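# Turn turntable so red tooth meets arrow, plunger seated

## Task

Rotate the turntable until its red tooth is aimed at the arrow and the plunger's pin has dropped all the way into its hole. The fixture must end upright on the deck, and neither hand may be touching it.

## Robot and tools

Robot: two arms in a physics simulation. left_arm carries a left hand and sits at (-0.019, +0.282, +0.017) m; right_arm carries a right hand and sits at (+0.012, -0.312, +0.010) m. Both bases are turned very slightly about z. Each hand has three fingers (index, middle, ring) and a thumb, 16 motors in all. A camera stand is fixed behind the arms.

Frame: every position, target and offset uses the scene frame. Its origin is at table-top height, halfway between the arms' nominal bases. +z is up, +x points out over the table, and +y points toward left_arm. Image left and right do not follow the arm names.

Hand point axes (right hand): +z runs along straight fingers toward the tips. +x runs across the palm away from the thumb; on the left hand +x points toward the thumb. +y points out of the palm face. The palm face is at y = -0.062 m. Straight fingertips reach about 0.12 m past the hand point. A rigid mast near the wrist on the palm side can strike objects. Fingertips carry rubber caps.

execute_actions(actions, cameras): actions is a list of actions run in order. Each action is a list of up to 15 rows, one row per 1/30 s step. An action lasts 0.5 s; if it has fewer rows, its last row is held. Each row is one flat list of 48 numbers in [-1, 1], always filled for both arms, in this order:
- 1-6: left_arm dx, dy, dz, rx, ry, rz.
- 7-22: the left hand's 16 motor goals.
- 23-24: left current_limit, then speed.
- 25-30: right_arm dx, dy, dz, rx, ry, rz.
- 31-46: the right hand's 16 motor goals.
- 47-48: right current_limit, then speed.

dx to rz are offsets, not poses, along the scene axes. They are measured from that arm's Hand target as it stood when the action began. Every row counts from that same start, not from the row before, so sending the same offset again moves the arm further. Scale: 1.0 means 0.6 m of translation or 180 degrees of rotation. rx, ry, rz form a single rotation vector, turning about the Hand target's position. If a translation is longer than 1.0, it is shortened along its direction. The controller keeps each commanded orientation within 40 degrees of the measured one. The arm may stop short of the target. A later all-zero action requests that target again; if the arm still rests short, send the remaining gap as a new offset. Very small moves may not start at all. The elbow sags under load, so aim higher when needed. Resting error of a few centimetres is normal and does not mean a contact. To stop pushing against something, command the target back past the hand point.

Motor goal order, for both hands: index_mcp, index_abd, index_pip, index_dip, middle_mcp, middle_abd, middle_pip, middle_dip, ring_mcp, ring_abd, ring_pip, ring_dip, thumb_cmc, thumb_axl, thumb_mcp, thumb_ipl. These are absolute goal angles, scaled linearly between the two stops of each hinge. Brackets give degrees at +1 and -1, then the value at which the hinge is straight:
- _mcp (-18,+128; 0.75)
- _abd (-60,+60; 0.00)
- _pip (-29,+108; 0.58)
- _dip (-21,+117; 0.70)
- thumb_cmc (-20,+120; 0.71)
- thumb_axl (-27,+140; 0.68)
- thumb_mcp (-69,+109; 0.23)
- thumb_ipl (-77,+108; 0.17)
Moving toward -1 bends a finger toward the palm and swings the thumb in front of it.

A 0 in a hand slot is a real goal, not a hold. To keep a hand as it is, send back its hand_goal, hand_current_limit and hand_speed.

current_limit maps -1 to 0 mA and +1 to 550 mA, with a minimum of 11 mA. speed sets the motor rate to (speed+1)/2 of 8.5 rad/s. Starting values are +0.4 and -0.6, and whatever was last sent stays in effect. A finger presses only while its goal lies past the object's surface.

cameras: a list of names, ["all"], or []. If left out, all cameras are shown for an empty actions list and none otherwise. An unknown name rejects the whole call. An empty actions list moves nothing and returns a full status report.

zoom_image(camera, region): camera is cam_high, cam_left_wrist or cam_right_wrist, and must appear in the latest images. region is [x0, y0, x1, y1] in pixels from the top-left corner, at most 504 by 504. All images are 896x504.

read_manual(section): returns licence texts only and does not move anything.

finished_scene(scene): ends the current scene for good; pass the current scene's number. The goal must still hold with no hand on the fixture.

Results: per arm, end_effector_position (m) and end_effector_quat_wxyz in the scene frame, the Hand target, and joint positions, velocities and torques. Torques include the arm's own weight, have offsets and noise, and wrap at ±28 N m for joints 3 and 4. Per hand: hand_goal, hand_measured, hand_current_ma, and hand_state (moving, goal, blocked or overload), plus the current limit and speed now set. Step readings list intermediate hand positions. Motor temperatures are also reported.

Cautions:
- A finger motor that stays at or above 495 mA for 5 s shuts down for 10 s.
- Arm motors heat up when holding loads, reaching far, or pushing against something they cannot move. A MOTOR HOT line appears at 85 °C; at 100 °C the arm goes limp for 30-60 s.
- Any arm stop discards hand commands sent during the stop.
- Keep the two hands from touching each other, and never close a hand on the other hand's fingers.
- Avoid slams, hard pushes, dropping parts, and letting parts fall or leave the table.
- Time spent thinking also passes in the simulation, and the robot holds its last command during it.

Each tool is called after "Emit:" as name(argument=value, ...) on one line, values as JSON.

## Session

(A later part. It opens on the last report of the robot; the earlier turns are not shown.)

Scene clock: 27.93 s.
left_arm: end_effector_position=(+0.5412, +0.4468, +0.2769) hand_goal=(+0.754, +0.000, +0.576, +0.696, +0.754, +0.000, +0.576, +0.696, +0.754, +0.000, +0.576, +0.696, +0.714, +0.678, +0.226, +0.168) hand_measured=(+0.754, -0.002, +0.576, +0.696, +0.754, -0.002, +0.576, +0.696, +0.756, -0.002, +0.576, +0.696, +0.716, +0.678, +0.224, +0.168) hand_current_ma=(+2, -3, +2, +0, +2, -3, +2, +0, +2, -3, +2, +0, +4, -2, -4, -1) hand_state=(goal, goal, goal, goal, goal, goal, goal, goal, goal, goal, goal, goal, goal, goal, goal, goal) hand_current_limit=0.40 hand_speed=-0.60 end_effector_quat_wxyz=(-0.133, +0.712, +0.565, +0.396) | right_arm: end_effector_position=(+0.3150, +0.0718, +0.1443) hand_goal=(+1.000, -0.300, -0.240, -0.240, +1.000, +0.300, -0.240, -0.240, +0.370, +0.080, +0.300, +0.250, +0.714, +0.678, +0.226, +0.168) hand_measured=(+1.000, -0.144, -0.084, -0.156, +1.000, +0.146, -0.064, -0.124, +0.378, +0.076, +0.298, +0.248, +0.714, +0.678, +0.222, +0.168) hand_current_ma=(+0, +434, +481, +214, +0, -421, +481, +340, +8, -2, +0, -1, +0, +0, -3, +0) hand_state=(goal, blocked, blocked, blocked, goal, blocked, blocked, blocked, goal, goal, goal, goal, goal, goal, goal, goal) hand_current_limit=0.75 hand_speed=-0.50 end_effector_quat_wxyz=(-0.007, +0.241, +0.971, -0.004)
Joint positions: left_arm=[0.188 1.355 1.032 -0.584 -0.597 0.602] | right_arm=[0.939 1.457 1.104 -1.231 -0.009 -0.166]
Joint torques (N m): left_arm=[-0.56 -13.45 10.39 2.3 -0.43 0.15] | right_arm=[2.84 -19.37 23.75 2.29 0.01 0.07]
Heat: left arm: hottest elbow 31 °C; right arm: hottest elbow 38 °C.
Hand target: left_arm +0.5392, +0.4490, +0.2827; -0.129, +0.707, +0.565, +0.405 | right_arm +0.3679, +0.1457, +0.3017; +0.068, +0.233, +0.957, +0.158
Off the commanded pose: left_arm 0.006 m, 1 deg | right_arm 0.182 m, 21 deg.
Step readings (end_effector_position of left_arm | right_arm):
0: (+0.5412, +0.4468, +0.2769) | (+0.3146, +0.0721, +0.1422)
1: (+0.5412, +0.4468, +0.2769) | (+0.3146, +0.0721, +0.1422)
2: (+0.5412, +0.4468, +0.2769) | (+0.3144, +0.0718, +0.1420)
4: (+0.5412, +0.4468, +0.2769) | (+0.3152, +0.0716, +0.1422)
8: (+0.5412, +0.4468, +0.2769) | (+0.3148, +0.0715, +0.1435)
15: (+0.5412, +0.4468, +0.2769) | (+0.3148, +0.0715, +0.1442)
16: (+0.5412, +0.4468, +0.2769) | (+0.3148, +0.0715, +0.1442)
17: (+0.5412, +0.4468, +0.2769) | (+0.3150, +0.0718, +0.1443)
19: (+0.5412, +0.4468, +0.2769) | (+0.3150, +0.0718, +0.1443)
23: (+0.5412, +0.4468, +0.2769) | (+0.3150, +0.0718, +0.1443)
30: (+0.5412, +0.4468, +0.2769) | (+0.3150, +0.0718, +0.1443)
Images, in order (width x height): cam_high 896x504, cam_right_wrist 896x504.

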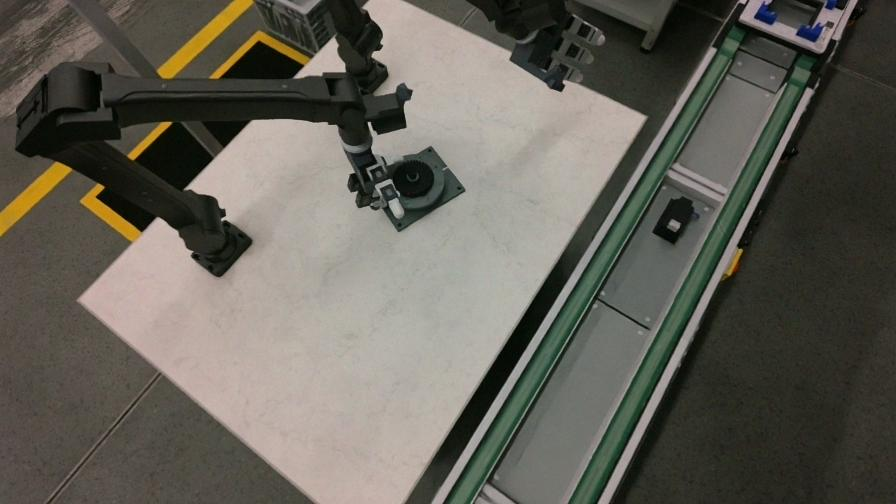

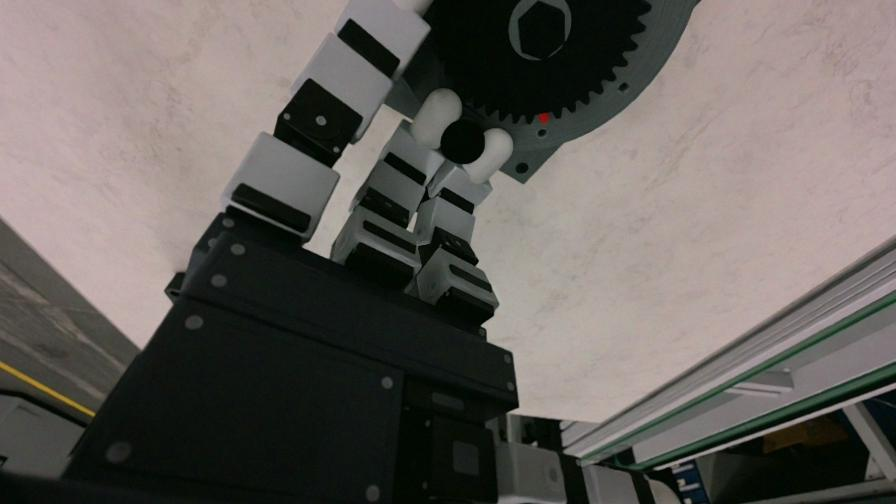

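Emit:
execute_actions(actions=[[[0,0,0,0,0,0,0.754,0,0.576,0.696,0.754,0,0.576,0.696,0.754,0,0.576,0.696,0.714,0.678,0.226,0.168,0.4,-0.6,0,0,0,0,0,0,1,-0.3,-0.24,-0.24,1,0.3,-0.24,-0.24,0.38,0.115,0.5,0.44,0.714,0.678,0.226,0.168,0.75,-0.7]],[[0,0,0,0,0,0,0.754,0,0.576,0.696,0.754,0,0.576,0.696,0.754,0,0.576,0.696,0.714,0.678,0.226,0.168,0.4,-0.6,0,0,0,0,0,0,1,-0.3,-0.24,-0.24,1,0.3,-0.24,-0.24,0.48,0.14,0.56,0.48,0.714,0.678,0.226,0.168,0.75,-0.7]],[[0,0,0,0,0,0,0.754,0,0.576,0.696,0.754,0,0.576,0.696,0.754,0,0.576,0.696,0.714,0.678,0.226,0.168,0.4,-0.6,0,0,0,0,0,0,1,-0.3,-0.24,-0.24,1,0.3,-0.24,-0.24,0.6,0.17,0.47,0.4,0.714,0.678,0.226,0.168,0.75,-0.7]]], cameras=["cam_high"])

Emit:
zoom_image(camera="cam_high", region=[360, 140, 470, 235])

Scene clock: 30.97 s.
left_arm: end_effector_position=(+0.5412, +0.4468, +0.2769) hand_goal=(+0.754, +0.000, +0.576, +0.696, +0.754, +0.000, +0.576, +0.696, +0.754, +0.000, +0.576, +0.696, +0.714, +0.678, +0.226, +0.168) hand_measured=(+0.754, -0.002, +0.576, +0.696, +0.754, -0.002, +0.576, +0.696, +0.756, -0.002, +0.576, +0.696, +0.716, +0.678, +0.224, +0.168) hand_current_ma=(+2, -3, +2, +0, +2, -3, +2, +0, +2, -3, +2, +0, +4, -2, -4, -1) hand_state=(goal, goal, goal, goal, goal, goal, goal, goal, goal, goal, goal, goal, goal, goal, goal, goal) hand_current_limit=0.40 hand_speed=-0.60 end_effector_quat_wxyz=(-0.133, +0.712, +0.565, +0.396) | right_arm: end_effector_position=(+0.3151, +0.0718, +0.1457) hand_goal=(+1.000, -0.300, -0.240, -0.240, +1.000, +0.300, -0.240, -0.240, +0.600, +0.170, +0.470, +0.400, +0.714, +0.678, +0.226, +0.168) hand_measured=(+1.000, -0.144, -0.084, -0.156, +1.000, +0.146, -0.064, -0.124, +0.406, +0.064, +0.414, +0.368, +0.714, +0.678, +0.222, +0.168) hand_current_ma=(+0, +434, +481, +214, +0, -421, +481, +340, -481, -245, -113, -48, +0, +0, -3, +0) hand_state=(goal, blocked, blocked, blocked, goal, blocked, blocked, blocked, blocked, blocked, blocked, blocked, goal, goal, goal, goal) hand_current_limit=0.75 hand_speed=-0.70 end_effector_quat_wxyz=(-0.008, +0.239, +0.971, -0.002)
Joint positions: left_arm=[0.188 1.355 1.032 -0.584 -0.597 0.602] | right_arm=[0.936 1.454 1.104 -1.231 -0.014 -0.174]
Joint torques (N m): left_arm=[-0.5 -13.51 10.39 2.3 -0.43 0.15] | right_arm=[3.08 -18.49 23.77 2.39 0.21 0.1]
Motor temperatures (°C): left_arm=[27 30 31 26 27 28] | right_arm=[27 29 41 24 27 24]
Heat: left arm: hottest elbow 31 °C; right arm: hottest elbow 41 °C.
Hand target: left_arm +0.5392, +0.4490, +0.2827; -0.129, +0.707, +0.565, +0.405 | right_arm +0.3679, +0.1457, +0.3017; +0.068, +0.233, +0.957, +0.158
Off the commanded pose: left_arm 0.006 m, 1 deg | right_arm 0.181 m, 20 deg.
Step readings (end_effector_position of left_arm | right_arm):
0: (+0.5412, +0.4468, +0.2769) | (+0.3150, +0.0718, +0.1443)
1: (+0.5412, +0.4468, +0.2769) | (+0.3150, +0.0718, +0.1443)
2: (+0.5412, +0.4468, +0.2769) | (+0.3149, +0.0719, +0.1443)
4: (+0.5412, +0.4468, +0.2769) | (+0.3150, +0.0719, +0.1450)
8: (+0.5412, +0.4468, +0.2769) | (+0.3152, +0.0717, +0.1457)
15: (+0.5412, +0.4468, +0.2769) | (+0.3151, +0.0718, +0.1450)
16: (+0.5412, +0.4468, +0.2769) | (+0.3151, +0.0718, +0.1450)
17: (+0.5412, +0.4468, +0.2769) | (+0.3151, +0.0718, +0.1457)
19: (+0.5412, +0.4468, +0.2769) | (+0.3151, +0.0718, +0.1457)
23: (+0.5412, +0.4468, +0.2769) | (+0.3151, +0.0718, +0.1457)
30: (+0.5412, +0.4468, +0.2769) | (+0.3151, +0.0718, +0.1457)
31: (+0.5412, +0.4468, +0.2769) | (+0.3151, +0.0718, +0.1457)
32: (+0.5412, +0.4468, +0.2769) | (+0.3151, +0.0718, +0.1457)
34: (+0.5412, +0.4468, +0.2769) | (+0.3151, +0.0718, +0.1457)
38: (+0.5412, +0.4468, +0.2769) | (+0.3151, +0.0718, +0.1457)
45: (+0.5412, +0.4468, +0.2769) | (+0.3151, +0.0718, +0.1457)
Images, in order (width x height): cam_high 896x504.

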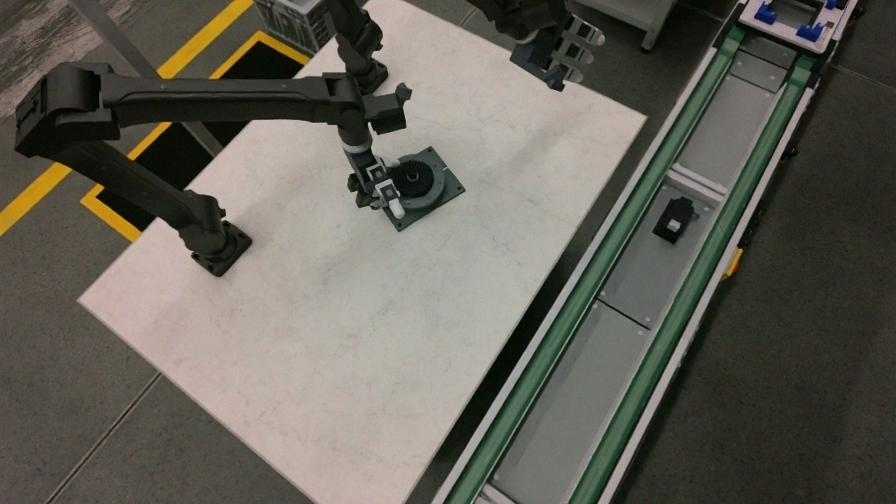

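Scaled by 4.582.

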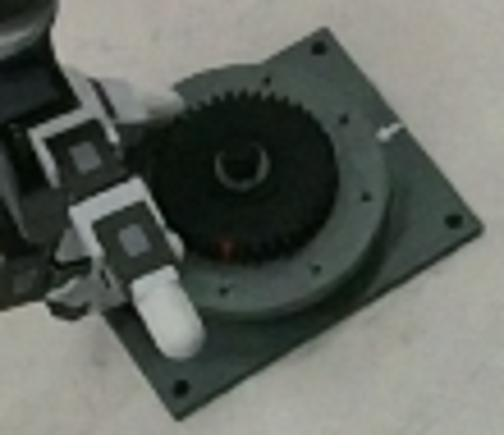

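Emit:
zoom_image(camera="cam_high", region=[375, 145, 425, 185])

Emit:
zoom_image(camera="cam_left_wrist", region=[0, 0, 504, 504])

Scaled by 10.080.

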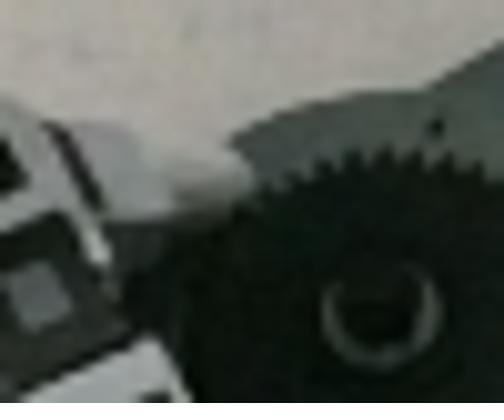

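This scene's latest camera images include none from cam_left_wrist. They are from: cam_high. cam_left_wrist's image comes with the result of a call that names it in "cameras".

Emit:
execute_actions(actions=[[[0,0,0,0,0,0,0.754,0,0.576,0.696,0.754,0,0.576,0.696,0.754,0,0.576,0.696,0.714,0.678,0.226,0.168,0.4,-0.6,0.0024,0.0031,0.025,0.008,-0.006,0,1,-0.3,-0.24,-0.24,1,0.3,-0.24,-0.24,0.4,0.06,0.25,0.25,0.714,0.678,0.226,0.168,0.75,-0.5]],[[0,0,0,0,0,0,0.754,0,0.576,0.696,0.754,0,0.576,0.696,0.754,0,0.576,0.696,0.714,0.678,0.226,0.168,0.4,-0.6,0,0,0,0,0,0,1,-0.3,-0.24,-0.24,1,0.3,-0.24,-0.24,0.58,0.15,0.1,0.12,0.714,0.678,0.226,0.168,0.75,-0.5]],[[0,0,0,0,0,0,0.754,0,0.576,0.696,0.754,0,0.576,0.696,0.754,0,0.576,0.696,0.714,0.678,0.226,0.168,0.4,-0.6,0,0,0,0,0,0,1,-0.3,-0.24,-0.24,1,0.3,-0.24,-0.24,0.62,0.18,0.34,0.3,0.714,0.678,0.226,0.168,0.75,-0.5]],[[0,0,0,0,0,0,0.754,0,0.576,0.696,0.754,0,0.576,0.696,0.754,0,0.576,0.696,0.714,0.678,0.226,0.168,0.4,-0.6,0,0,0,0,0,0,1,-0.3,-0.24,-0.24,1,0.3,-0.24,-0.24,0.78,0.25,0.38,0.32,0.714,0.678,0.226,0.168,0.78,-0.5]]], cameras=["cam_high", "cam_right_wrist"])

Emit:
zoom_image(camera="cam_high", region=[360, 140, 470, 235])

Emit:
zoom_image(camera="cam_right_wrist", region=[380, 70, 530, 220])

Scene clock: 36.27 s.
left_arm: end_effector_position=(+0.5412, +0.4468, +0.2769) hand_goal=(+0.754, +0.000, +0.576, +0.696, +0.754, +0.000, +0.576, +0.696, +0.754, +0.000, +0.576, +0.696, +0.714, +0.678, +0.226, +0.168) hand_measured=(+0.754, -0.002, +0.576, +0.696, +0.754, -0.002, +0.576, +0.696, +0.756, -0.002, +0.576, +0.696, +0.716, +0.678, +0.224, +0.168) hand_current_ma=(+2, -3, +2, +0, +2, -3, +2, +0, +2, -3, +2, +0, +4, -2, -4, -1) hand_state=(goal, goal, goal, goal, goal, goal, goal, goal, goal, goal, goal, goal, goal, goal, goal, goal) hand_current_limit=0.40 hand_speed=-0.60 end_effector_quat_wxyz=(-0.133, +0.712, +0.565, +0.396) | right_arm: end_effector_position=(+0.3146, +0.0721, +0.1471) hand_goal=(+1.000, -0.300, -0.240, -0.240, +1.000, +0.300, -0.240, -0.240, +0.780, +0.250, +0.380, +0.320, +0.714, +0.678, +0.226, +0.168) hand_measured=(+1.000, -0.144, -0.080, -0.154, +1.000, +0.146, -0.064, -0.124, +0.608, +0.166, +0.258, +0.250, +0.714, +0.678, +0.222, +0.168) hand_current_ma=(+0, +434, +490, +216, +0, -421, +490, +340, -489, -172, -364, -160, +0, +0, -3, +0) hand_state=(goal, blocked, blocked, blocked, goal, blocked, blocked, blocked, blocked, blocked, blocked, blocked, goal, goal, goal, goal) hand_current_limit=0.78 hand_speed=-0.50 end_effector_quat_wxyz=(-0.009, +0.239, +0.971, +0.000)
Joint positions: left_arm=[0.188 1.355 1.032 -0.584 -0.597 0.602] | right_arm=[0.936 1.451 1.104 -1.231 -0.017 -0.174]
Joint torques (N m): left_arm=[-0.56 -13.51 10.39 2.28 -0.43 0.15] | right_arm=[2.96 -19.49 24.2 2.62 0.31 0.09]
Motor temperatures (°C): left_arm=[27 31 32 26 27 28] | right_arm=[27 30 46 24 28 24]
Heat: left arm: hottest elbow 32 °C; right arm: hottest elbow 46 °C.
Hand target: left_arm +0.5392, +0.4490, +0.2827; -0.129, +0.707, +0.565, +0.405 | right_arm +0.3693, +0.1476, +0.3167; +0.074, +0.233, +0.954, +0.172
Off the commanded pose: left_arm 0.006 m, 1 deg | right_arm 0.194 m, 22 deg.
Step readings (end_effector_position of left_arm | right_arm):
0: (+0.5412, +0.4468, +0.2769) | (+0.3151, +0.0718, +0.1457)
1: (+0.5412, +0.4468, +0.2769) | (+0.3151, +0.0718, +0.1457)
2: (+0.5412, +0.4468, +0.2769) | (+0.3152, +0.0717, +0.1457)
4: (+0.5412, +0.4468, +0.2769) | (+0.3153, +0.0715, +0.1457)
8: (+0.5412, +0.4468, +0.2769) | (+0.3155, +0.0713, +0.1457)
15: (+0.5412, +0.4468, +0.2769) | (+0.3155, +0.0713, +0.1457)
16: (+0.5412, +0.4468, +0.2769) | (+0.3155, +0.0713, +0.1457)
17: (+0.5412, +0.4468, +0.2769) | (+0.3155, +0.0713, +0.1457)
19: (+0.5412, +0.4468, +0.2769) | (+0.3155, +0.0713, +0.1457)
23: (+0.5412, +0.4468, +0.2769) | (+0.3155, +0.0713, +0.1457)
30: (+0.5412, +0.4468, +0.2769) | (+0.3155, +0.0713, +0.1457)
31: (+0.5412, +0.4468, +0.2769) | (+0.3155, +0.0713, +0.1457)
32: (+0.5412, +0.4468, +0.2769) | (+0.3154, +0.0714, +0.1457)
34: (+0.5412, +0.4468, +0.2769) | (+0.3150, +0.0718, +0.1464)
38: (+0.5412, +0.4468, +0.2769) | (+0.3148, +0.0720, +0.1464)
45: (+0.5412, +0.4468, +0.2769) | (+0.3148, +0.0720, +0.1464)
46: (+0.5412, +0.4468, +0.2769) | (+0.3148, +0.0720, +0.1464)
47: (+0.5412, +0.4468, +0.2769) | (+0.3148, +0.0720, +0.1471)
49: (+0.5412, +0.4468, +0.2769) | (+0.3146, +0.0721, +0.1471)
53: (+0.5412, +0.4468, +0.2769) | (+0.3146, +0.0721, +0.1471)
60: (+0.5412, +0.4468, +0.2769) | (+0.3146, +0.0721, +0.1471)
Images, in order (width x height): cam_high 896x504, cam_right_wrist 896x504.

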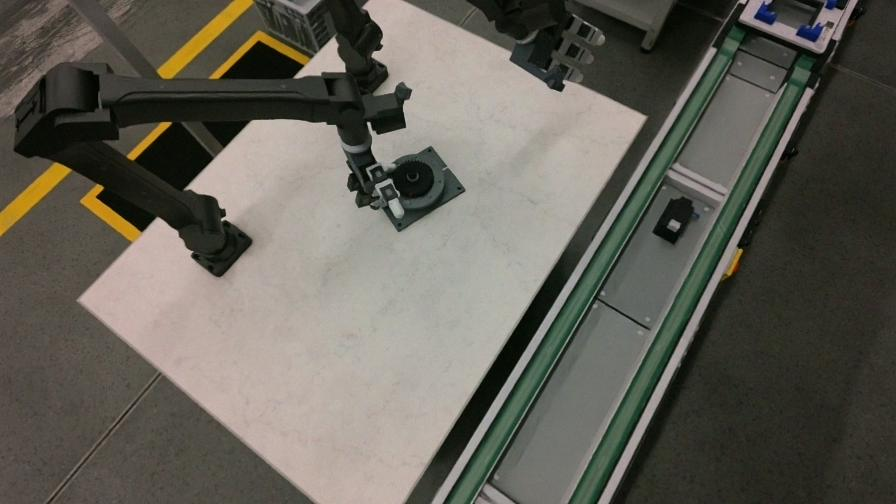

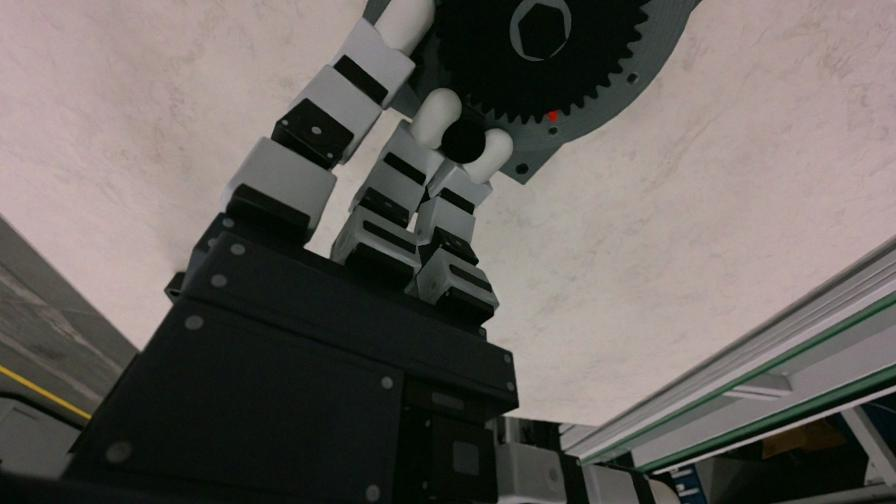

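Scaled by 4.582.

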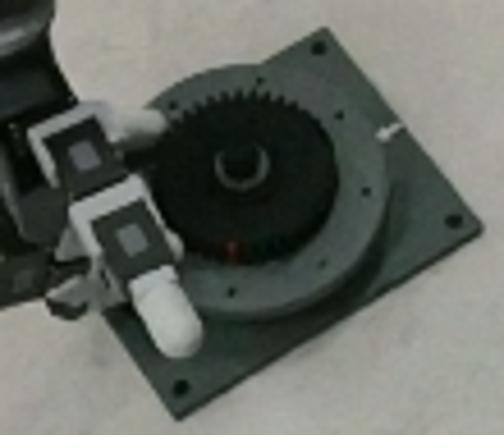

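Scaled by 3.360.

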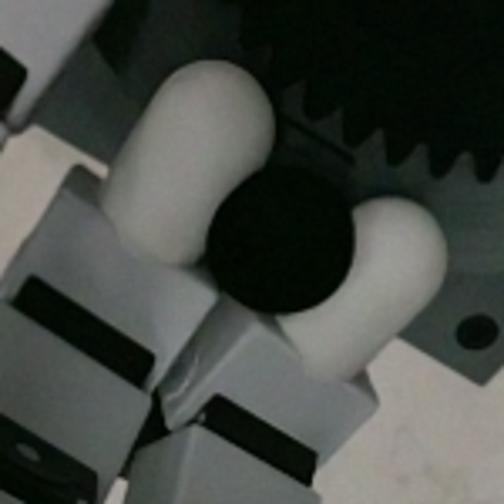

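Emit:
execute_actions(actions=[[[0,0,0,0,0,0,0.754,0,0.576,0.696,0.754,0,0.576,0.696,0.754,0,0.576,0.696,0.714,0.678,0.226,0.168,0.4,-0.6,0,0,0,0,0,0,1,-0.3,-0.24,-0.24,1,0.3,-0.24,-0.24,0.9,0.3,0.31,0.27,0.714,0.678,0.226,0.168,0.78,-0.5]],[[0,0,0,0,0,0,0.754,0,0.576,0.696,0.754,0,0.576,0.696,0.754,0,0.576,0.696,0.714,0.678,0.226,0.168,0.4,-0.6,0,0,0,0,0,0,1,-0.3,-0.24,-0.24,1,0.3,-0.24,-0.24,0.98,0.34,0.24,0.2,0.714,0.678,0.226,0.168,0.78,-0.5]]], cameras=["cam_high"])

Emit:
zoom_image(camera="cam_high", region=[360, 140, 470, 235])

Scene clock: 38.10 s.
left_arm: end_effector_position=(+0.5412, +0.4468, +0.2769) hand_goal=(+0.754, +0.000, +0.576, +0.696, +0.754, +0.000, +0.576, +0.696, +0.754, +0.000, +0.576, +0.696, +0.714, +0.678, +0.226, +0.168) hand_measured=(+0.754, -0.002, +0.576, +0.696, +0.754, -0.002, +0.576, +0.696, +0.756, -0.002, +0.576, +0.696, +0.716, +0.678, +0.224, +0.168) hand_current_ma=(+2, -3, +2, +0, +2, -3, +2, +0, +2, -3, +2, +0, +4, -2, -4, -1) hand_state=(goal, goal, goal, goal, goal, goal, goal, goal, goal, goal, goal, goal, goal, goal, goal, goal) hand_current_limit=0.40 hand_speed=-0.60 end_effector_quat_wxyz=(-0.133, +0.712, +0.565, +0.396) | right_arm: end_effector_position=(+0.3153, +0.0714, +0.1485) hand_goal=(+1.000, -0.300, -0.240, -0.240, +1.000, +0.300, -0.240, -0.240, +0.980, +0.340, +0.240, +0.200, +0.714, +0.678, +0.226, +0.168) hand_measured=(+1.000, -0.136, -0.062, -0.154, +1.000, +0.146, -0.064, -0.124, +0.764, +0.330, +0.186, +0.172, +0.714, +0.678, +0.222, +0.168) hand_current_ma=(+0, +467, +489, +222, +0, -421, +490, +340, -489, -7, -111, -39, +0, +0, -3, +0) hand_state=(goal, blocked, blocked, blocked, goal, blocked, blocked, blocked, blocked, goal, blocked, blocked, goal, goal, goal, goal) hand_current_limit=0.78 hand_speed=-0.50 end_effector_quat_wxyz=(-0.009, +0.245, +0.969, +0.002)
Joint positions: left_arm=[0.188 1.355 1.032 -0.584 -0.597 0.602] | right_arm=[0.936 1.448 1.104 -1.231 -0.019 -0.16]
Joint torques (N m): left_arm=[-0.56 -13.51 10.39 2.29 -0.43 0.16] | right_arm=[2.9 -19.37 24.25 2.55 0.42 0]
Heat: left arm: hottest elbow 32 °C; right arm: hottest elbow 48 °C.
Hand target: left_arm +0.5392, +0.4490, +0.2827; -0.129, +0.707, +0.565, +0.405 | right_arm +0.3693, +0.1476, +0.3167; +0.074, +0.233, +0.954, +0.172
Off the commanded pose: left_arm 0.006 m, 1 deg | right_arm 0.192 m, 22 deg.
Step readings (end_effector_position of left_arm | right_arm):
0: (+0.5412, +0.4468, +0.2769) | (+0.3146, +0.0721, +0.1471)
1: (+0.5412, +0.4468, +0.2769) | (+0.3146, +0.0721, +0.1471)
2: (+0.5412, +0.4468, +0.2769) | (+0.3146, +0.0721, +0.1471)
4: (+0.5412, +0.4468, +0.2769) | (+0.3146, +0.0721, +0.1471)
8: (+0.5412, +0.4468, +0.2769) | (+0.3146, +0.0721, +0.1478)
15: (+0.5412, +0.4468, +0.2769) | (+0.3144, +0.0723, +0.1486)
16: (+0.5412, +0.4468, +0.2769) | (+0.3144, +0.0723, +0.1486)
17: (+0.5412, +0.4468, +0.2769) | (+0.3148, +0.0719, +0.1485)
19: (+0.5412, +0.4468, +0.2769) | (+0.3150, +0.0717, +0.1485)
23: (+0.5412, +0.4468, +0.2769) | (+0.3152, +0.0715, +0.1485)
30: (+0.5412, +0.4468, +0.2769) | (+0.3153, +0.0714, +0.1485)
Images, in order (width x height): cam_high 896x504.

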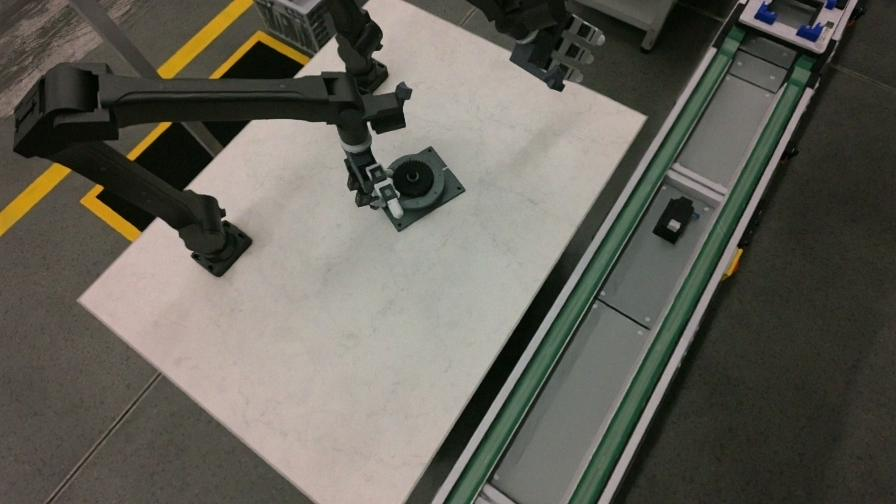

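Scaled by 4.582.

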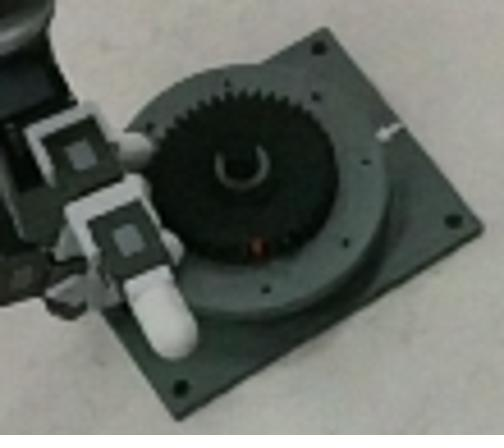

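Emit:
execute_actions(actions=[[[0,0,0,0,0,0,0.754,0,0.576,0.696,0.754,0,0.576,0.696,0.754,0,0.576,0.696,0.714,0.678,0.226,0.168,0.4,-0.6,0,0,0,0,0,0,1,-0.3,-0.24,-0.24,1,0.3,-0.24,-0.24,0.78,0.26,-0.02,-0.02,0.714,0.678,0.226,0.168,0.75,-0.3]],[[0,0,0,0,0,0,0.754,0,0.576,0.696,0.754,0,0.576,0.696,0.754,0,0.576,0.696,0.714,0.678,0.226,0.168,0.4,-0.6,0,0,0,0,0,0,1,-0.3,-0.24,-0.24,1,0.3,-0.24,-0.24,0.5,0.08,0.15,0.15,0.714,0.678,0.226,0.168,0.75,-0.3]],[[0,0,0,0,0,0,0.754,0,0.576,0.696,0.754,0,0.576,0.696,0.754,0,0.576,0.696,0.714,0.678,0.226,0.168,0.4,-0.6,0,0,0,0,0,0,1,-0.3,-0.24,-0.24,1,0.3,-0.24,-0.24,0.5,0.12,0.42,0.37,0.714,0.678,0.226,0.168,0.75,-0.4]],[[0,0,0,0,0,0,0.754,0,0.576,0.696,0.754,0,0.576,0.696,0.754,0,0.576,0.696,0.714,0.678,0.226,0.168,0.4,-0.6,0,0,0,0,0,0,1,-0.3,-0.24,-0.24,1,0.3,-0.24,-0.24,0.72,0.2,0.4,0.35,0.714,0.678,0.226,0.168,0.78,-0.5]],[[0,0,0,0,0,0,0.754,0,0.576,0.696,0.754,0,0.576,0.696,0.754,0,0.576,0.696,0.714,0.678,0.226,0.168,0.4,-0.6,0,0,0,0,0,0,1,-0.3,-0.24,-0.24,1,0.3,-0.24,-0.24,0.86,0.28,0.33,0.29,0.714,0.678,0.226,0.168,0.78,-0.5]],[[0,0,0,0,0,0,0.754,0,0.576,0.696,0.754,0,0.576,0.696,0.754,0,0.576,0.696,0.714,0.678,0.226,0.168,0.4,-0.6,0,0,0,0,0,0,1,-0.3,-0.24,-0.24,1,0.3,-0.24,-0.24,0.96,0.34,0.26,0.22,0.714,0.678,0.226,0.168,0.78,-0.5]],[[0,0,0,0,0,0,0.754,0,0.576,0.696,0.754,0,0.576,0.696,0.754,0,0.576,0.696,0.714,0.678,0.226,0.168,0.4,-0.6,0,0,0,0,0,0,1,-0.3,-0.24,-0.24,1,0.3,-0.24,-0.24,1,0.38,0.22,0.18,0.714,0.678,0.226,0.168,0.78,-0.5]]], cameras=["cam_high", "cam_right_wrist"])

Emit:
zoom_image(camera="cam_high", region=[360, 140, 470, 235])

Emit:
zoom_image(camera="cam_right_wrist", region=[380, 70, 530, 220])

Scene clock: 43.27 s.
left_arm: end_effector_position=(+0.5412, +0.4468, +0.2769) hand_goal=(+0.754, +0.000, +0.576, +0.696, +0.754, +0.000, +0.576, +0.696, +0.754, +0.000, +0.576, +0.696, +0.714, +0.678, +0.226, +0.168) hand_measured=(+0.754, -0.002, +0.576, +0.696, +0.754, -0.002, +0.576, +0.696, +0.756, -0.002, +0.576, +0.696, +0.716, +0.678, +0.224, +0.168) hand_current_ma=(+2, -3, +2, +0, +2, -3, +2, +0, +2, -3, +2, +0, +4, -2, -4, -1) hand_state=(goal, goal, goal, goal, goal, goal, goal, goal, goal, goal, goal, goal, goal, goal, goal, goal) hand_current_limit=0.40 hand_speed=-0.60 end_effector_quat_wxyz=(-0.133, +0.712, +0.565, +0.396) | right_arm: end_effector_position=(+0.3155, +0.0717, +0.1494) hand_goal=(+1.000, -0.300, -0.240, -0.240, +1.000, +0.300, -0.240, -0.240, +1.000, +0.380, +0.220, +0.180, +0.714, +0.678, +0.226, +0.168) hand_measured=(+1.000, -0.120, -0.060, -0.154, +1.000, +0.146, -0.064, -0.126, +0.810, +0.332, +0.166, +0.156, +0.714, +0.678, +0.222, +0.168) hand_current_ma=(+0, +489, +490, +222, +0, -421, +490, +336, -489, -77, -109, -33, +0, +0, -3, +0) hand_state=(goal, blocked, blocked, blocked, goal, blocked, blocked, blocked, blocked, blocked, blocked, blocked, goal, goal, goal, goal) hand_current_limit=0.78 hand_speed=-0.50 end_effector_quat_wxyz=(-0.009, +0.247, +0.969, +0.004)
Joint positions: left_arm=[0.188 1.355 1.032 -0.584 -0.597 0.602] | right_arm=[0.936 1.446 1.104 -1.23 -0.02 -0.157]
Joint torques (N m): left_arm=[-0.5 -13.51 10.39 2.29 -0.43 0.15] | right_arm=[3.14 -19.19 24.12 2.52 0.5 0.01]
Motor temperatures (°C): left_arm=[27 31 32 26 27 28] | right_arm=[27 31 53 24 28 24]
Heat: left arm: hottest elbow 32 °C; right arm: hottest elbow 53 °C.
Hand target: left_arm +0.5392, +0.4490, +0.2827; -0.129, +0.707, +0.565, +0.405 | right_arm +0.3693, +0.1476, +0.3167; +0.074, +0.233, +0.954, +0.172
Off the commanded pose: left_arm 0.006 m, 1 deg | right_arm 0.191 m, 22 deg.
Step readings (end_effector_position of left_arm | right_arm):
0: (+0.5412, +0.4468, +0.2769) | (+0.3153, +0.0714, +0.1485)
1: (+0.5412, +0.4468, +0.2769) | (+0.3153, +0.0714, +0.1485)
2: (+0.5412, +0.4468, +0.2769) | (+0.3153, +0.0714, +0.1485)
4: (+0.5412, +0.4468, +0.2769) | (+0.3155, +0.0713, +0.1485)
8: (+0.5412, +0.4468, +0.2769) | (+0.3155, +0.0713, +0.1485)
15: (+0.5412, +0.4468, +0.2769) | (+0.3155, +0.0713, +0.1485)
16: (+0.5412, +0.4468, +0.2769) | (+0.3155, +0.0713, +0.1485)
17: (+0.5412, +0.4468, +0.2769) | (+0.3155, +0.0713, +0.1485)
19: (+0.5412, +0.4468, +0.2769) | (+0.3155, +0.0713, +0.1485)
23: (+0.5412, +0.4468, +0.2769) | (+0.3155, +0.0713, +0.1485)
30: (+0.5412, +0.4468, +0.2769) | (+0.3155, +0.0713, +0.1485)
31: (+0.5412, +0.4468, +0.2769) | (+0.3155, +0.0713, +0.1485)
32: (+0.5412, +0.4468, +0.2769) | (+0.3155, +0.0713, +0.1485)
34: (+0.5412, +0.4468, +0.2769) | (+0.3150, +0.0717, +0.1486)
38: (+0.5412, +0.4468, +0.2769) | (+0.3150, +0.0717, +0.1486)
45: (+0.5412, +0.4468, +0.2769) | (+0.3150, +0.0717, +0.1486)
46: (+0.5412, +0.4468, +0.2769) | (+0.3150, +0.0717, +0.1486)
47: (+0.5412, +0.4468, +0.2769) | (+0.3150, +0.0717, +0.1486)
49: (+0.5412, +0.4468, +0.2769) | (+0.3148, +0.0719, +0.1485)
53: (+0.5412, +0.4468, +0.2769) | (+0.3148, +0.0719, +0.1485)
60: (+0.5412, +0.4468, +0.2769) | (+0.3148, +0.0719, +0.1485)
61: (+0.5412, +0.4468, +0.2769) | (+0.3148, +0.0719, +0.1485)
62: (+0.5412, +0.4468, +0.2769) | (+0.3148, +0.0719, +0.1485)
64: (+0.5412, +0.4468, +0.2769) | (+0.3148, +0.0719, +0.1485)
68: (+0.5412, +0.4468, +0.2769) | (+0.3146, +0.0720, +0.1493)
75: (+0.5412, +0.4468, +0.2769) | (+0.3146, +0.0720, +0.1493)
76: (+0.5412, +0.4468, +0.2769) | (+0.3146, +0.0720, +0.1493)
77: (+0.5412, +0.4468, +0.2769) | (+0.3148, +0.0719, +0.1493)
79: (+0.5412, +0.4468, +0.2769) | (+0.3151, +0.0716, +0.1492)
83: (+0.5412, +0.4468, +0.2769) | (+0.3153, +0.0719, +0.1494)
90: (+0.5412, +0.4468, +0.2769) | (+0.3154, +0.0718, +0.1494)
91: (+0.5412, +0.4468, +0.2769) | (+0.3154, +0.0718, +0.1494)
92: (+0.5412, +0.4468, +0.2769) | (+0.3154, +0.0718, +0.1494)
94: (+0.5412, +0.4468, +0.2769) | (+0.3154, +0.0718, +0.1494)
98: (+0.5412, +0.4468, +0.2769) | (+0.3154, +0.0718, +0.1494)
105: (+0.5412, +0.4468, +0.2769) | (+0.3154, +0.0718, +0.1494)
Images, in order (width x height): cam_high 896x504, cam_right_wrist 896x504.

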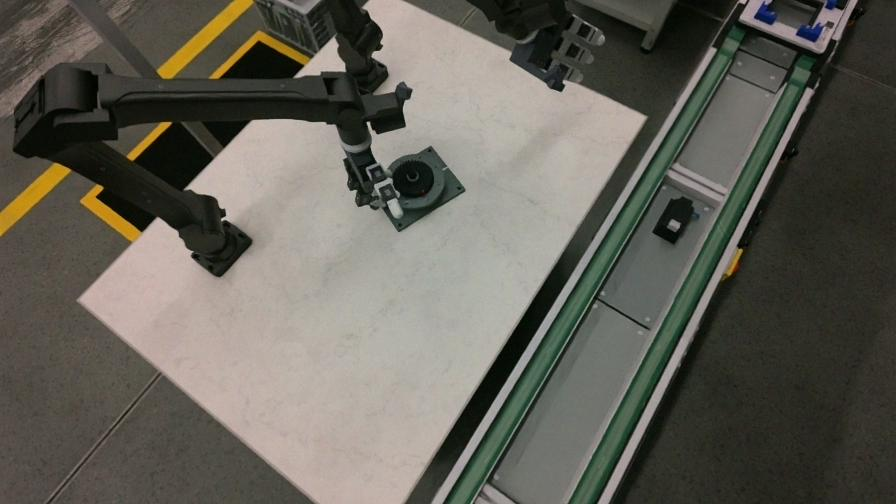

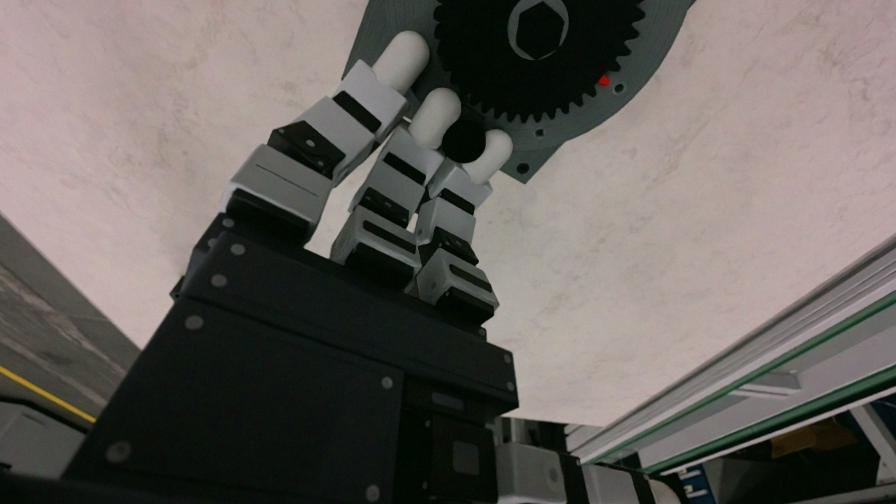

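Scaled by 4.582.

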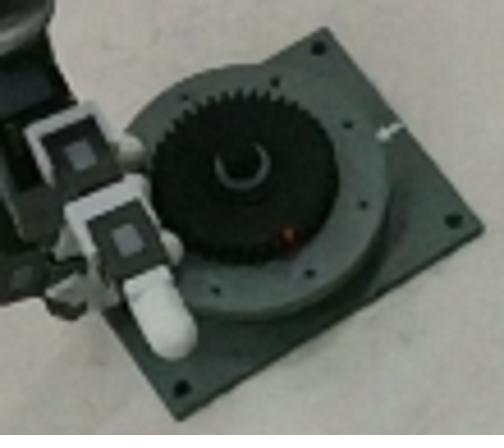

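Scaled by 3.360.

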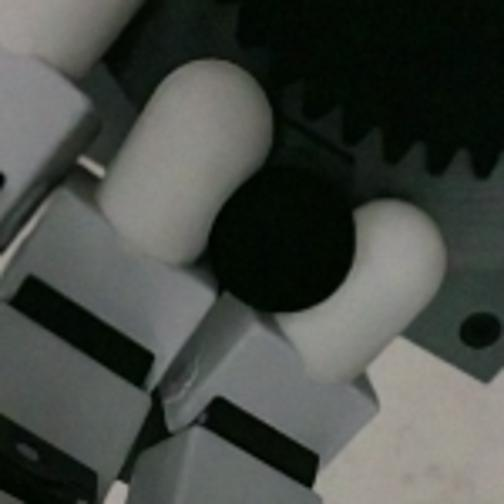

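Emit:
execute_actions(actions=[[[0,0,0,0,0,0,0.754,0,0.576,0.696,0.754,0,0.576,0.696,0.754,0,0.576,0.696,0.714,0.678,0.226,0.168,0.4,-0.6,-0.0048,-0.0062,-0.045,-0.0145,0.011,0,1,-0.3,-0.24,-0.24,1,0.3,-0.24,-0.24,0.78,0.26,-0.02,-0.02,0.714,0.678,0.226,0.168,0.75,-0.3]],[[0,0,0,0,0,0,0.754,0,0.576,0.696,0.754,0,0.576,0.696,0.754,0,0.576,0.696,0.714,0.678,0.226,0.168,0.4,-0.6,0,0,0,0,0,0,1,-0.3,-0.24,-0.24,1,0.3,-0.24,-0.24,0.48,0.08,0.15,0.15,0.714,0.678,0.226,0.168,0.75,-0.3]],[[0,0,0,0,0,0,0.754,0,0.576,0.696,0.754,0,0.576,0.696,0.754,0,0.576,0.696,0.714,0.678,0.226,0.168,0.4,-0.6,0,0,0,0,0,0,1,-0.3,-0.24,-0.24,1,0.3,-0.24,-0.24,0.46,0.11,0.44,0.38,0.714,0.678,0.226,0.168,0.75,-0.4]],[[0,0,0,0,0,0,0.754,0,0.576,0.696,0.754,0,0.576,0.696,0.754,0,0.576,0.696,0.714,0.678,0.226,0.168,0.4,-0.6,0,0,0,0,0,0,1,-0.3,-0.24,-0.24,1,0.3,-0.24,-0.24,0.68,0.18,0.41,0.36,0.714,0.678,0.226,0.168,0.78,-0.5]],[[0,0,0,0,0,0,0.754,0,0.576,0.696,0.754,0,0.576,0.696,0.754,0,0.576,0.696,0.714,0.678,0.226,0.168,0.4,-0.6,0,0,0,0,0,0,1,-0.3,-0.24,-0.24,1,0.3,-0.24,-0.24,0.84,0.27,0.34,0.29,0.714,0.678,0.226,0.168,0.78,-0.5]],[[0,0,0,0,0,0,0.754,0,0.576,0.696,0.754,0,0.576,0.696,0.754,0,0.576,0.696,0.714,0.678,0.226,0.168,0.4,-0.6,0,0,0,0,0,0,1,-0.3,-0.24,-0.24,1,0.3,-0.24,-0.24,0.94,0.34,0.26,0.22,0.714,0.678,0.226,0.168,0.78,-0.5]],[[0,0,0,0,0,0,0.754,0,0.576,0.696,0.754,0,0.576,0.696,0.754,0,0.576,0.696,0.714,0.678,0.226,0.168,0.4,-0.6,0,0,0,0,0,0,1,-0.3,-0.24,-0.24,1,0.3,-0.24,-0.24,1,0.4,0.2,0.16,0.714,0.678,0.226,0.168,0.78,-0.5]]], cameras=["cam_high", "cam_right_wrist"])

Emit:
zoom_image(camera="cam_high", region=[360, 140, 470, 235])

Scene clock: 48.63 s.
left_arm: end_effector_position=(+0.5412, +0.4468, +0.2769) hand_goal=(+0.754, +0.000, +0.576, +0.696, +0.754, +0.000, +0.576, +0.696, +0.754, +0.000, +0.576, +0.696, +0.714, +0.678, +0.226, +0.168) hand_measured=(+0.754, -0.002, +0.576, +0.696, +0.754, -0.002, +0.576, +0.696, +0.756, -0.002, +0.576, +0.696, +0.716, +0.678, +0.224, +0.168) hand_current_ma=(+2, -3, +2, +0, +2, -3, +2, +0, +2, -3, +2, +0, +4, -2, -4, -1) hand_state=(goal, goal, goal, goal, goal, goal, goal, goal, goal, goal, goal, goal, goal, goal, goal, goal) hand_current_limit=0.40 hand_speed=-0.60 end_effector_quat_wxyz=(-0.133, +0.712, +0.565, +0.396) | right_arm: end_effector_position=(+0.3152, +0.0719, +0.1479) hand_goal=(+1.000, -0.300, -0.240, -0.240, +1.000, +0.300, -0.240, -0.240, +1.000, +0.400, +0.200, +0.160, +0.714, +0.678, +0.226, +0.168) hand_measured=(+1.000, -0.120, -0.060, -0.154, +1.000, +0.146, -0.064, -0.136, +0.820, +0.338, +0.146, +0.136, +0.714, +0.678, +0.222, +0.168) hand_current_ma=(+0, +489, +489, +222, +0, -421, +489, +287, -489, -109, -107, -31, +0, +0, -3, +0) hand_state=(goal, blocked, blocked, blocked, goal, blocked, blocked, blocked, blocked, blocked, blocked, blocked, goal, goal, goal, goal) hand_current_limit=0.78 hand_speed=-0.50 end_effector_quat_wxyz=(-0.009, +0.247, +0.969, +0.002)
Joint positions: left_arm=[0.188 1.355 1.032 -0.584 -0.597 0.602] | right_arm=[0.937 1.449 1.104 -1.23 -0.019 -0.156]
Joint torques (N m): left_arm=[-0.62 -13.51 10.39 2.29 -0.44 0.16] | right_arm=[2.43 -16.26 23.65 1.91 0.41 0.01]
Motor temperatures (°C): left_arm=[27 31 32 26 27 28] | right_arm=[27 31 57 24 28 24]
Heat: left arm: hottest elbow 32 °C; right arm: hottest elbow 57 °C.
Hand target: left_arm +0.5392, +0.4490, +0.2827; -0.129, +0.707, +0.565, +0.405 | right_arm +0.3665, +0.1439, +0.2897; +0.063, +0.234, +0.959, +0.146
Off the commanded pose: left_arm 0.006 m, 1 deg | right_arm 0.167 m, 19 deg.
Step readings (end_effector_position of left_arm | right_arm):
0: (+0.5412, +0.4468, +0.2769) | (+0.3155, +0.0717, +0.1494)
1: (+0.5412, +0.4468, +0.2769) | (+0.3155, +0.0717, +0.1494)
2: (+0.5412, +0.4468, +0.2769) | (+0.3155, +0.0717, +0.1494)
4: (+0.5412, +0.4468, +0.2769) | (+0.3151, +0.0720, +0.1487)
8: (+0.5412, +0.4468, +0.2769) | (+0.3153, +0.0719, +0.1480)
15: (+0.5412, +0.4468, +0.2769) | (+0.3153, +0.0719, +0.1480)
16: (+0.5412, +0.4468, +0.2769) | (+0.3153, +0.0719, +0.1480)
17: (+0.5412, +0.4468, +0.2769) | (+0.3153, +0.0719, +0.1480)
19: (+0.5412, +0.4468, +0.2769) | (+0.3153, +0.0719, +0.1480)
23: (+0.5412, +0.4468, +0.2769) | (+0.3153, +0.0719, +0.1480)
30: (+0.5412, +0.4468, +0.2769) | (+0.3153, +0.0719, +0.1480)
31: (+0.5412, +0.4468, +0.2769) | (+0.3153, +0.0719, +0.1480)
32: (+0.5412, +0.4468, +0.2769) | (+0.3153, +0.0719, +0.1480)
34: (+0.5412, +0.4468, +0.2769) | (+0.3150, +0.0723, +0.1480)
38: (+0.5412, +0.4468, +0.2769) | (+0.3151, +0.0722, +0.1480)
45: (+0.5412, +0.4468, +0.2769) | (+0.3150, +0.0723, +0.1480)
46: (+0.5412, +0.4468, +0.2769) | (+0.3150, +0.0723, +0.1480)
47: (+0.5412, +0.4468, +0.2769) | (+0.3150, +0.0723, +0.1480)
49: (+0.5412, +0.4468, +0.2769) | (+0.3150, +0.0723, +0.1480)
53: (+0.5412, +0.4468, +0.2769) | (+0.3151, +0.0721, +0.1480)
60: (+0.5412, +0.4468, +0.2769) | (+0.3151, +0.0721, +0.1480)
61: (+0.5412, +0.4468, +0.2769) | (+0.3151, +0.0721, +0.1480)
62: (+0.5412, +0.4468, +0.2769) | (+0.3151, +0.0721, +0.1480)
64: (+0.5412, +0.4468, +0.2769) | (+0.3145, +0.0726, +0.1480)
68: (+0.5412, +0.4468, +0.2769) | (+0.3148, +0.0724, +0.1480)
75: (+0.5412, +0.4468, +0.2769) | (+0.3148, +0.0724, +0.1480)
76: (+0.5412, +0.4468, +0.2769) | (+0.3148, +0.0724, +0.1480)
77: (+0.5412, +0.4468, +0.2769) | (+0.3148, +0.0724, +0.1480)
79: (+0.5412, +0.4468, +0.2769) | (+0.3151, +0.0721, +0.1479)
83: (+0.5412, +0.4468, +0.2769) | (+0.3152, +0.0720, +0.1479)
90: (+0.5412, +0.4468, +0.2769) | (+0.3153, +0.0719, +0.1479)
91: (+0.5412, +0.4468, +0.2769) | (+0.3153, +0.0719, +0.1479)
92: (+0.5412, +0.4468, +0.2769) | (+0.3153, +0.0719, +0.1479)
94: (+0.5412, +0.4468, +0.2769) | (+0.3150, +0.0721, +0.1479)
98: (+0.5412, +0.4468, +0.2769) | (+0.3150, +0.0721, +0.1479)
105: (+0.5412, +0.4468, +0.2769) | (+0.3151, +0.0720, +0.1479)
Images, in order (width x height): cam_high 896x504, cam_right_wrist 896x504.

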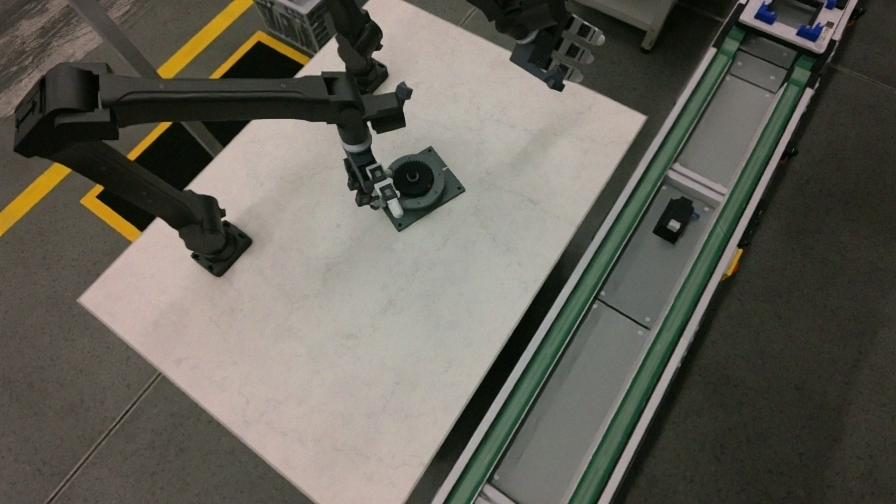

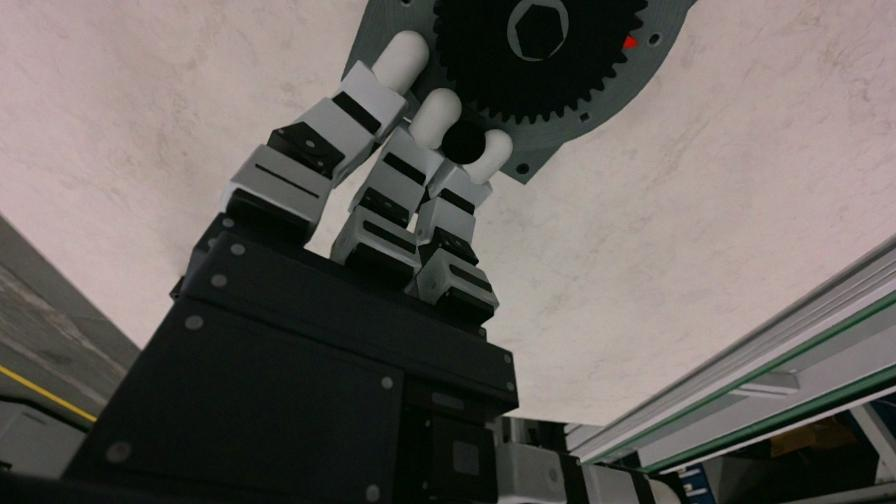

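Scaled by 4.582.

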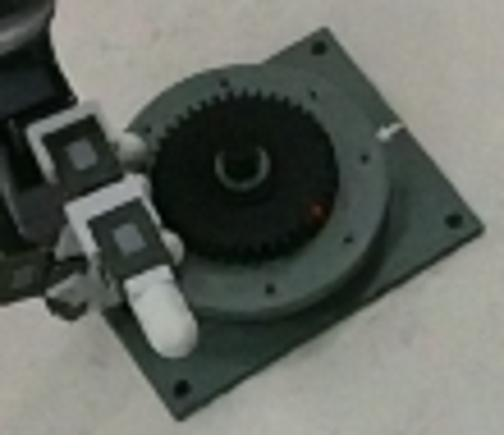

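Emit:
execute_actions(actions=[[[0,0,0,0,0,0,0.754,0,0.576,0.696,0.754,0,0.576,0.696,0.754,0,0.576,0.696,0.714,0.678,0.226,0.168,0.4,-0.6,-0.001,-0.0015,-0.01,-0.003,0.002,0,1,-0.3,-0.24,-0.24,1,0.3,-0.24,-0.24,0.78,0.26,-0.02,-0.02,0.714,0.678,0.226,0.168,0.75,-0.3]],[[0,0,0,0,0,0,0.754,0,0.576,0.696,0.754,0,0.576,0.696,0.754,0,0.576,0.696,0.714,0.678,0.226,0.168,0.4,-0.6,0,0,0,0,0,0,1,-0.3,-0.24,-0.24,1,0.3,-0.24,-0.24,0.48,0.08,0.15,0.15,0.714,0.678,0.226,0.168,0.75,-0.3]],[[0,0,0,0,0,0,0.754,0,0.576,0.696,0.754,0,0.576,0.696,0.754,0,0.576,0.696,0.714,0.678,0.226,0.168,0.4,-0.6,0,0,0,0,0,0,1,-0.3,-0.24,-0.24,1,0.3,-0.24,-0.24,0.45,0.11,0.45,0.39,0.714,0.678,0.226,0.168,0.75,-0.3]],[[0,0,0,0,0,0,0.754,0,0.576,0.696,0.754,0,0.576,0.696,0.754,0,0.576,0.696,0.714,0.678,0.226,0.168,0.4,-0.6,0,0,0,0,0,0,1,-0.3,-0.24,-0.24,1,0.3,-0.24,-0.24,0.68,0.18,0.41,0.36,0.714,0.678,0.226,0.168,0.78,-0.5]],[[0,0,0,0,0,0,0.754,0,0.576,0.696,0.754,0,0.576,0.696,0.754,0,0.576,0.696,0.714,0.678,0.226,0.168,0.4,-0.6,0,0,0,0,0,0,1,-0.3,-0.24,-0.24,1,0.3,-0.24,-0.24,0.84,0.27,0.34,0.29,0.714,0.678,0.226,0.168,0.78,-0.5]],[[0,0,0,0,0,0,0.754,0,0.576,0.696,0.754,0,0.576,0.696,0.754,0,0.576,0.696,0.714,0.678,0.226,0.168,0.4,-0.6,0,0,0,0,0,0,1,-0.3,-0.24,-0.24,1,0.3,-0.24,-0.24,0.94,0.34,0.26,0.22,0.714,0.678,0.226,0.168,0.78,-0.5]],[[0,0,0,0,0,0,0.754,0,0.576,0.696,0.754,0,0.576,0.696,0.754,0,0.576,0.696,0.714,0.678,0.226,0.168,0.4,-0.6,0,0,0,0,0,0,1,-0.3,-0.24,-0.24,1,0.3,-0.24,-0.24,1,0.4,0.2,0.16,0.714,0.678,0.226,0.168,0.78,-0.5]]], cameras=["cam_high"])

Emit:
zoom_image(camera="cam_high", region=[360, 140, 470, 235])

Scene clock: 53.53 s.
left_arm: end_effector_position=(+0.5412, +0.4468, +0.2769) hand_goal=(+0.754, +0.000, +0.576, +0.696, +0.754, +0.000, +0.576, +0.696, +0.754, +0.000, +0.576, +0.696, +0.714, +0.678, +0.226, +0.168) hand_measured=(+0.754, -0.002, +0.576, +0.696, +0.754, -0.002, +0.576, +0.696, +0.756, -0.002, +0.576, +0.696, +0.716, +0.678, +0.224, +0.168) hand_current_ma=(+2, -3, +2, +0, +2, -3, +2, +0, +2, -3, +2, +0, +4, -2, -4, -1) hand_state=(goal, goal, goal, goal, goal, goal, goal, goal, goal, goal, goal, goal, goal, goal, goal, goal) hand_current_limit=0.40 hand_speed=-0.60 end_effector_quat_wxyz=(-0.133, +0.712, +0.565, +0.396) | right_arm: end_effector_position=(+0.3152, +0.0720, +0.1472) hand_goal=(+1.000, -0.300, -0.240, -0.240, +1.000, +0.300, -0.240, -0.240, +1.000, +0.400, +0.200, +0.160, +0.714, +0.678, +0.226, +0.168) hand_measured=(+1.000, -0.120, -0.060, -0.156, +1.000, +0.146, -0.066, -0.144, +0.814, +0.340, +0.146, +0.136, +0.714, +0.678, +0.222, +0.168) hand_current_ma=(+0, +490, +490, +215, +0, -421, +490, +257, -489, -106, -109, -32, +0, +0, -3, +0) hand_state=(goal, blocked, blocked, blocked, goal, blocked, blocked, blocked, blocked, blocked, blocked, blocked, goal, goal, goal, goal) hand_current_limit=0.78 hand_speed=-0.50 end_effector_quat_wxyz=(-0.009, +0.245, +0.969, +0.001)
Joint positions: left_arm=[0.188 1.355 1.032 -0.584 -0.597 0.602] | right_arm=[0.937 1.451 1.104 -1.23 -0.017 -0.159]
Joint torques (N m): left_arm=[-0.56 -13.51 10.39 2.28 -0.43 0.16] | right_arm=[2.9 -16.26 23.24 1.92 0.47 0]
Motor temperatures (°C): left_arm=[27 31 32 26 27 28] | right_arm=[27 31 60 24 28 24]
Heat: left arm: hottest elbow 32 °C; right arm: hottest elbow 60 °C.
Hand target: left_arm +0.5392, +0.4490, +0.2827; -0.129, +0.707, +0.565, +0.405 | right_arm +0.3659, +0.1430, +0.2837; +0.061, +0.234, +0.960, +0.141
Off the commanded pose: left_arm 0.006 m, 1 deg | right_arm 0.162 m, 18 deg.
Step readings (end_effector_position of left_arm | right_arm):
0: (+0.5412, +0.4468, +0.2769) | (+0.3152, +0.0719, +0.1479)
1: (+0.5412, +0.4468, +0.2769) | (+0.3152, +0.0719, +0.1479)
2: (+0.5412, +0.4468, +0.2769) | (+0.3154, +0.0718, +0.1472)
4: (+0.5412, +0.4468, +0.2769) | (+0.3151, +0.0721, +0.1472)
8: (+0.5412, +0.4468, +0.2769) | (+0.3147, +0.0724, +0.1473)
15: (+0.5412, +0.4468, +0.2769) | (+0.3147, +0.0724, +0.1473)
16: (+0.5412, +0.4468, +0.2769) | (+0.3147, +0.0724, +0.1473)
17: (+0.5412, +0.4468, +0.2769) | (+0.3147, +0.0724, +0.1473)
19: (+0.5412, +0.4468, +0.2769) | (+0.3147, +0.0724, +0.1473)
23: (+0.5412, +0.4468, +0.2769) | (+0.3147, +0.0724, +0.1473)
30: (+0.5412, +0.4468, +0.2769) | (+0.3147, +0.0724, +0.1473)
31: (+0.5412, +0.4468, +0.2769) | (+0.3147, +0.0724, +0.1473)
32: (+0.5412, +0.4468, +0.2769) | (+0.3147, +0.0724, +0.1473)
34: (+0.5412, +0.4468, +0.2769) | (+0.3143, +0.0728, +0.1473)
38: (+0.5412, +0.4468, +0.2769) | (+0.3149, +0.0723, +0.1473)
45: (+0.5412, +0.4468, +0.2769) | (+0.3149, +0.0723, +0.1473)
46: (+0.5412, +0.4468, +0.2769) | (+0.3149, +0.0723, +0.1473)
47: (+0.5412, +0.4468, +0.2769) | (+0.3141, +0.0729, +0.1473)
49: (+0.5412, +0.4468, +0.2769) | (+0.3147, +0.0725, +0.1473)
53: (+0.5412, +0.4468, +0.2769) | (+0.3148, +0.0724, +0.1473)
60: (+0.5412, +0.4468, +0.2769) | (+0.3148, +0.0724, +0.1473)
61: (+0.5412, +0.4468, +0.2769) | (+0.3148, +0.0724, +0.1473)
62: (+0.5412, +0.4468, +0.2769) | (+0.3148, +0.0724, +0.1473)
64: (+0.5412, +0.4468, +0.2769) | (+0.3148, +0.0724, +0.1473)
68: (+0.5412, +0.4468, +0.2769) | (+0.3147, +0.0725, +0.1472)
75: (+0.5412, +0.4468, +0.2769) | (+0.3147, +0.0725, +0.1472)
76: (+0.5412, +0.4468, +0.2769) | (+0.3147, +0.0725, +0.1472)
77: (+0.5412, +0.4468, +0.2769) | (+0.3149, +0.0723, +0.1472)
79: (+0.5412, +0.4468, +0.2769) | (+0.3152, +0.0720, +0.1472)
83: (+0.5412, +0.4468, +0.2769) | (+0.3154, +0.0718, +0.1472)
90: (+0.5412, +0.4468, +0.2769) | (+0.3156, +0.0717, +0.1472)
91: (+0.5412, +0.4468, +0.2769) | (+0.3156, +0.0717, +0.1472)
92: (+0.5412, +0.4468, +0.2769) | (+0.3150, +0.0721, +0.1472)
94: (+0.5412, +0.4468, +0.2769) | (+0.3152, +0.0720, +0.1472)
98: (+0.5412, +0.4468, +0.2769) | (+0.3152, +0.0720, +0.1472)
105: (+0.5412, +0.4468, +0.2769) | (+0.3152, +0.0720, +0.1472)
Images, in order (width x height): cam_high 896x504.

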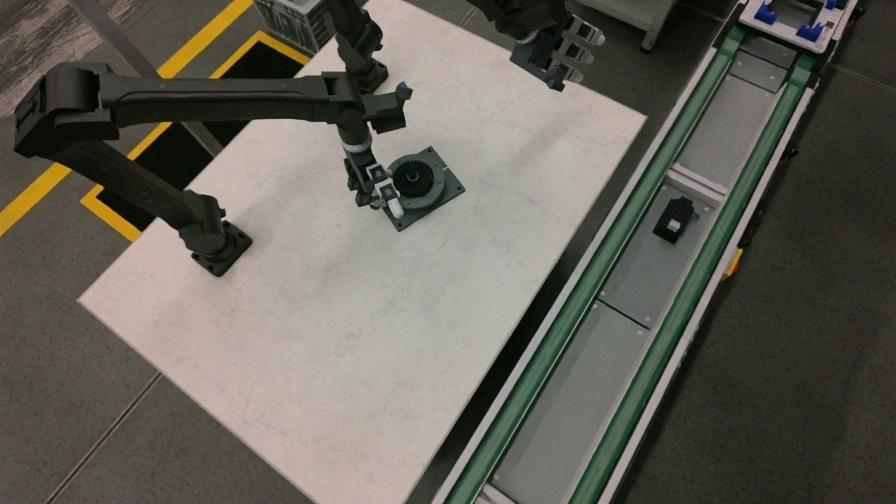

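Scaled by 4.582.

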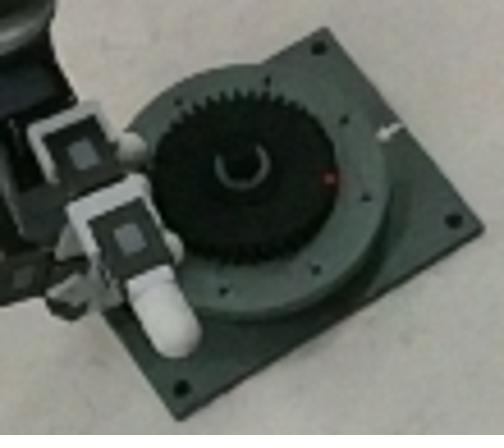

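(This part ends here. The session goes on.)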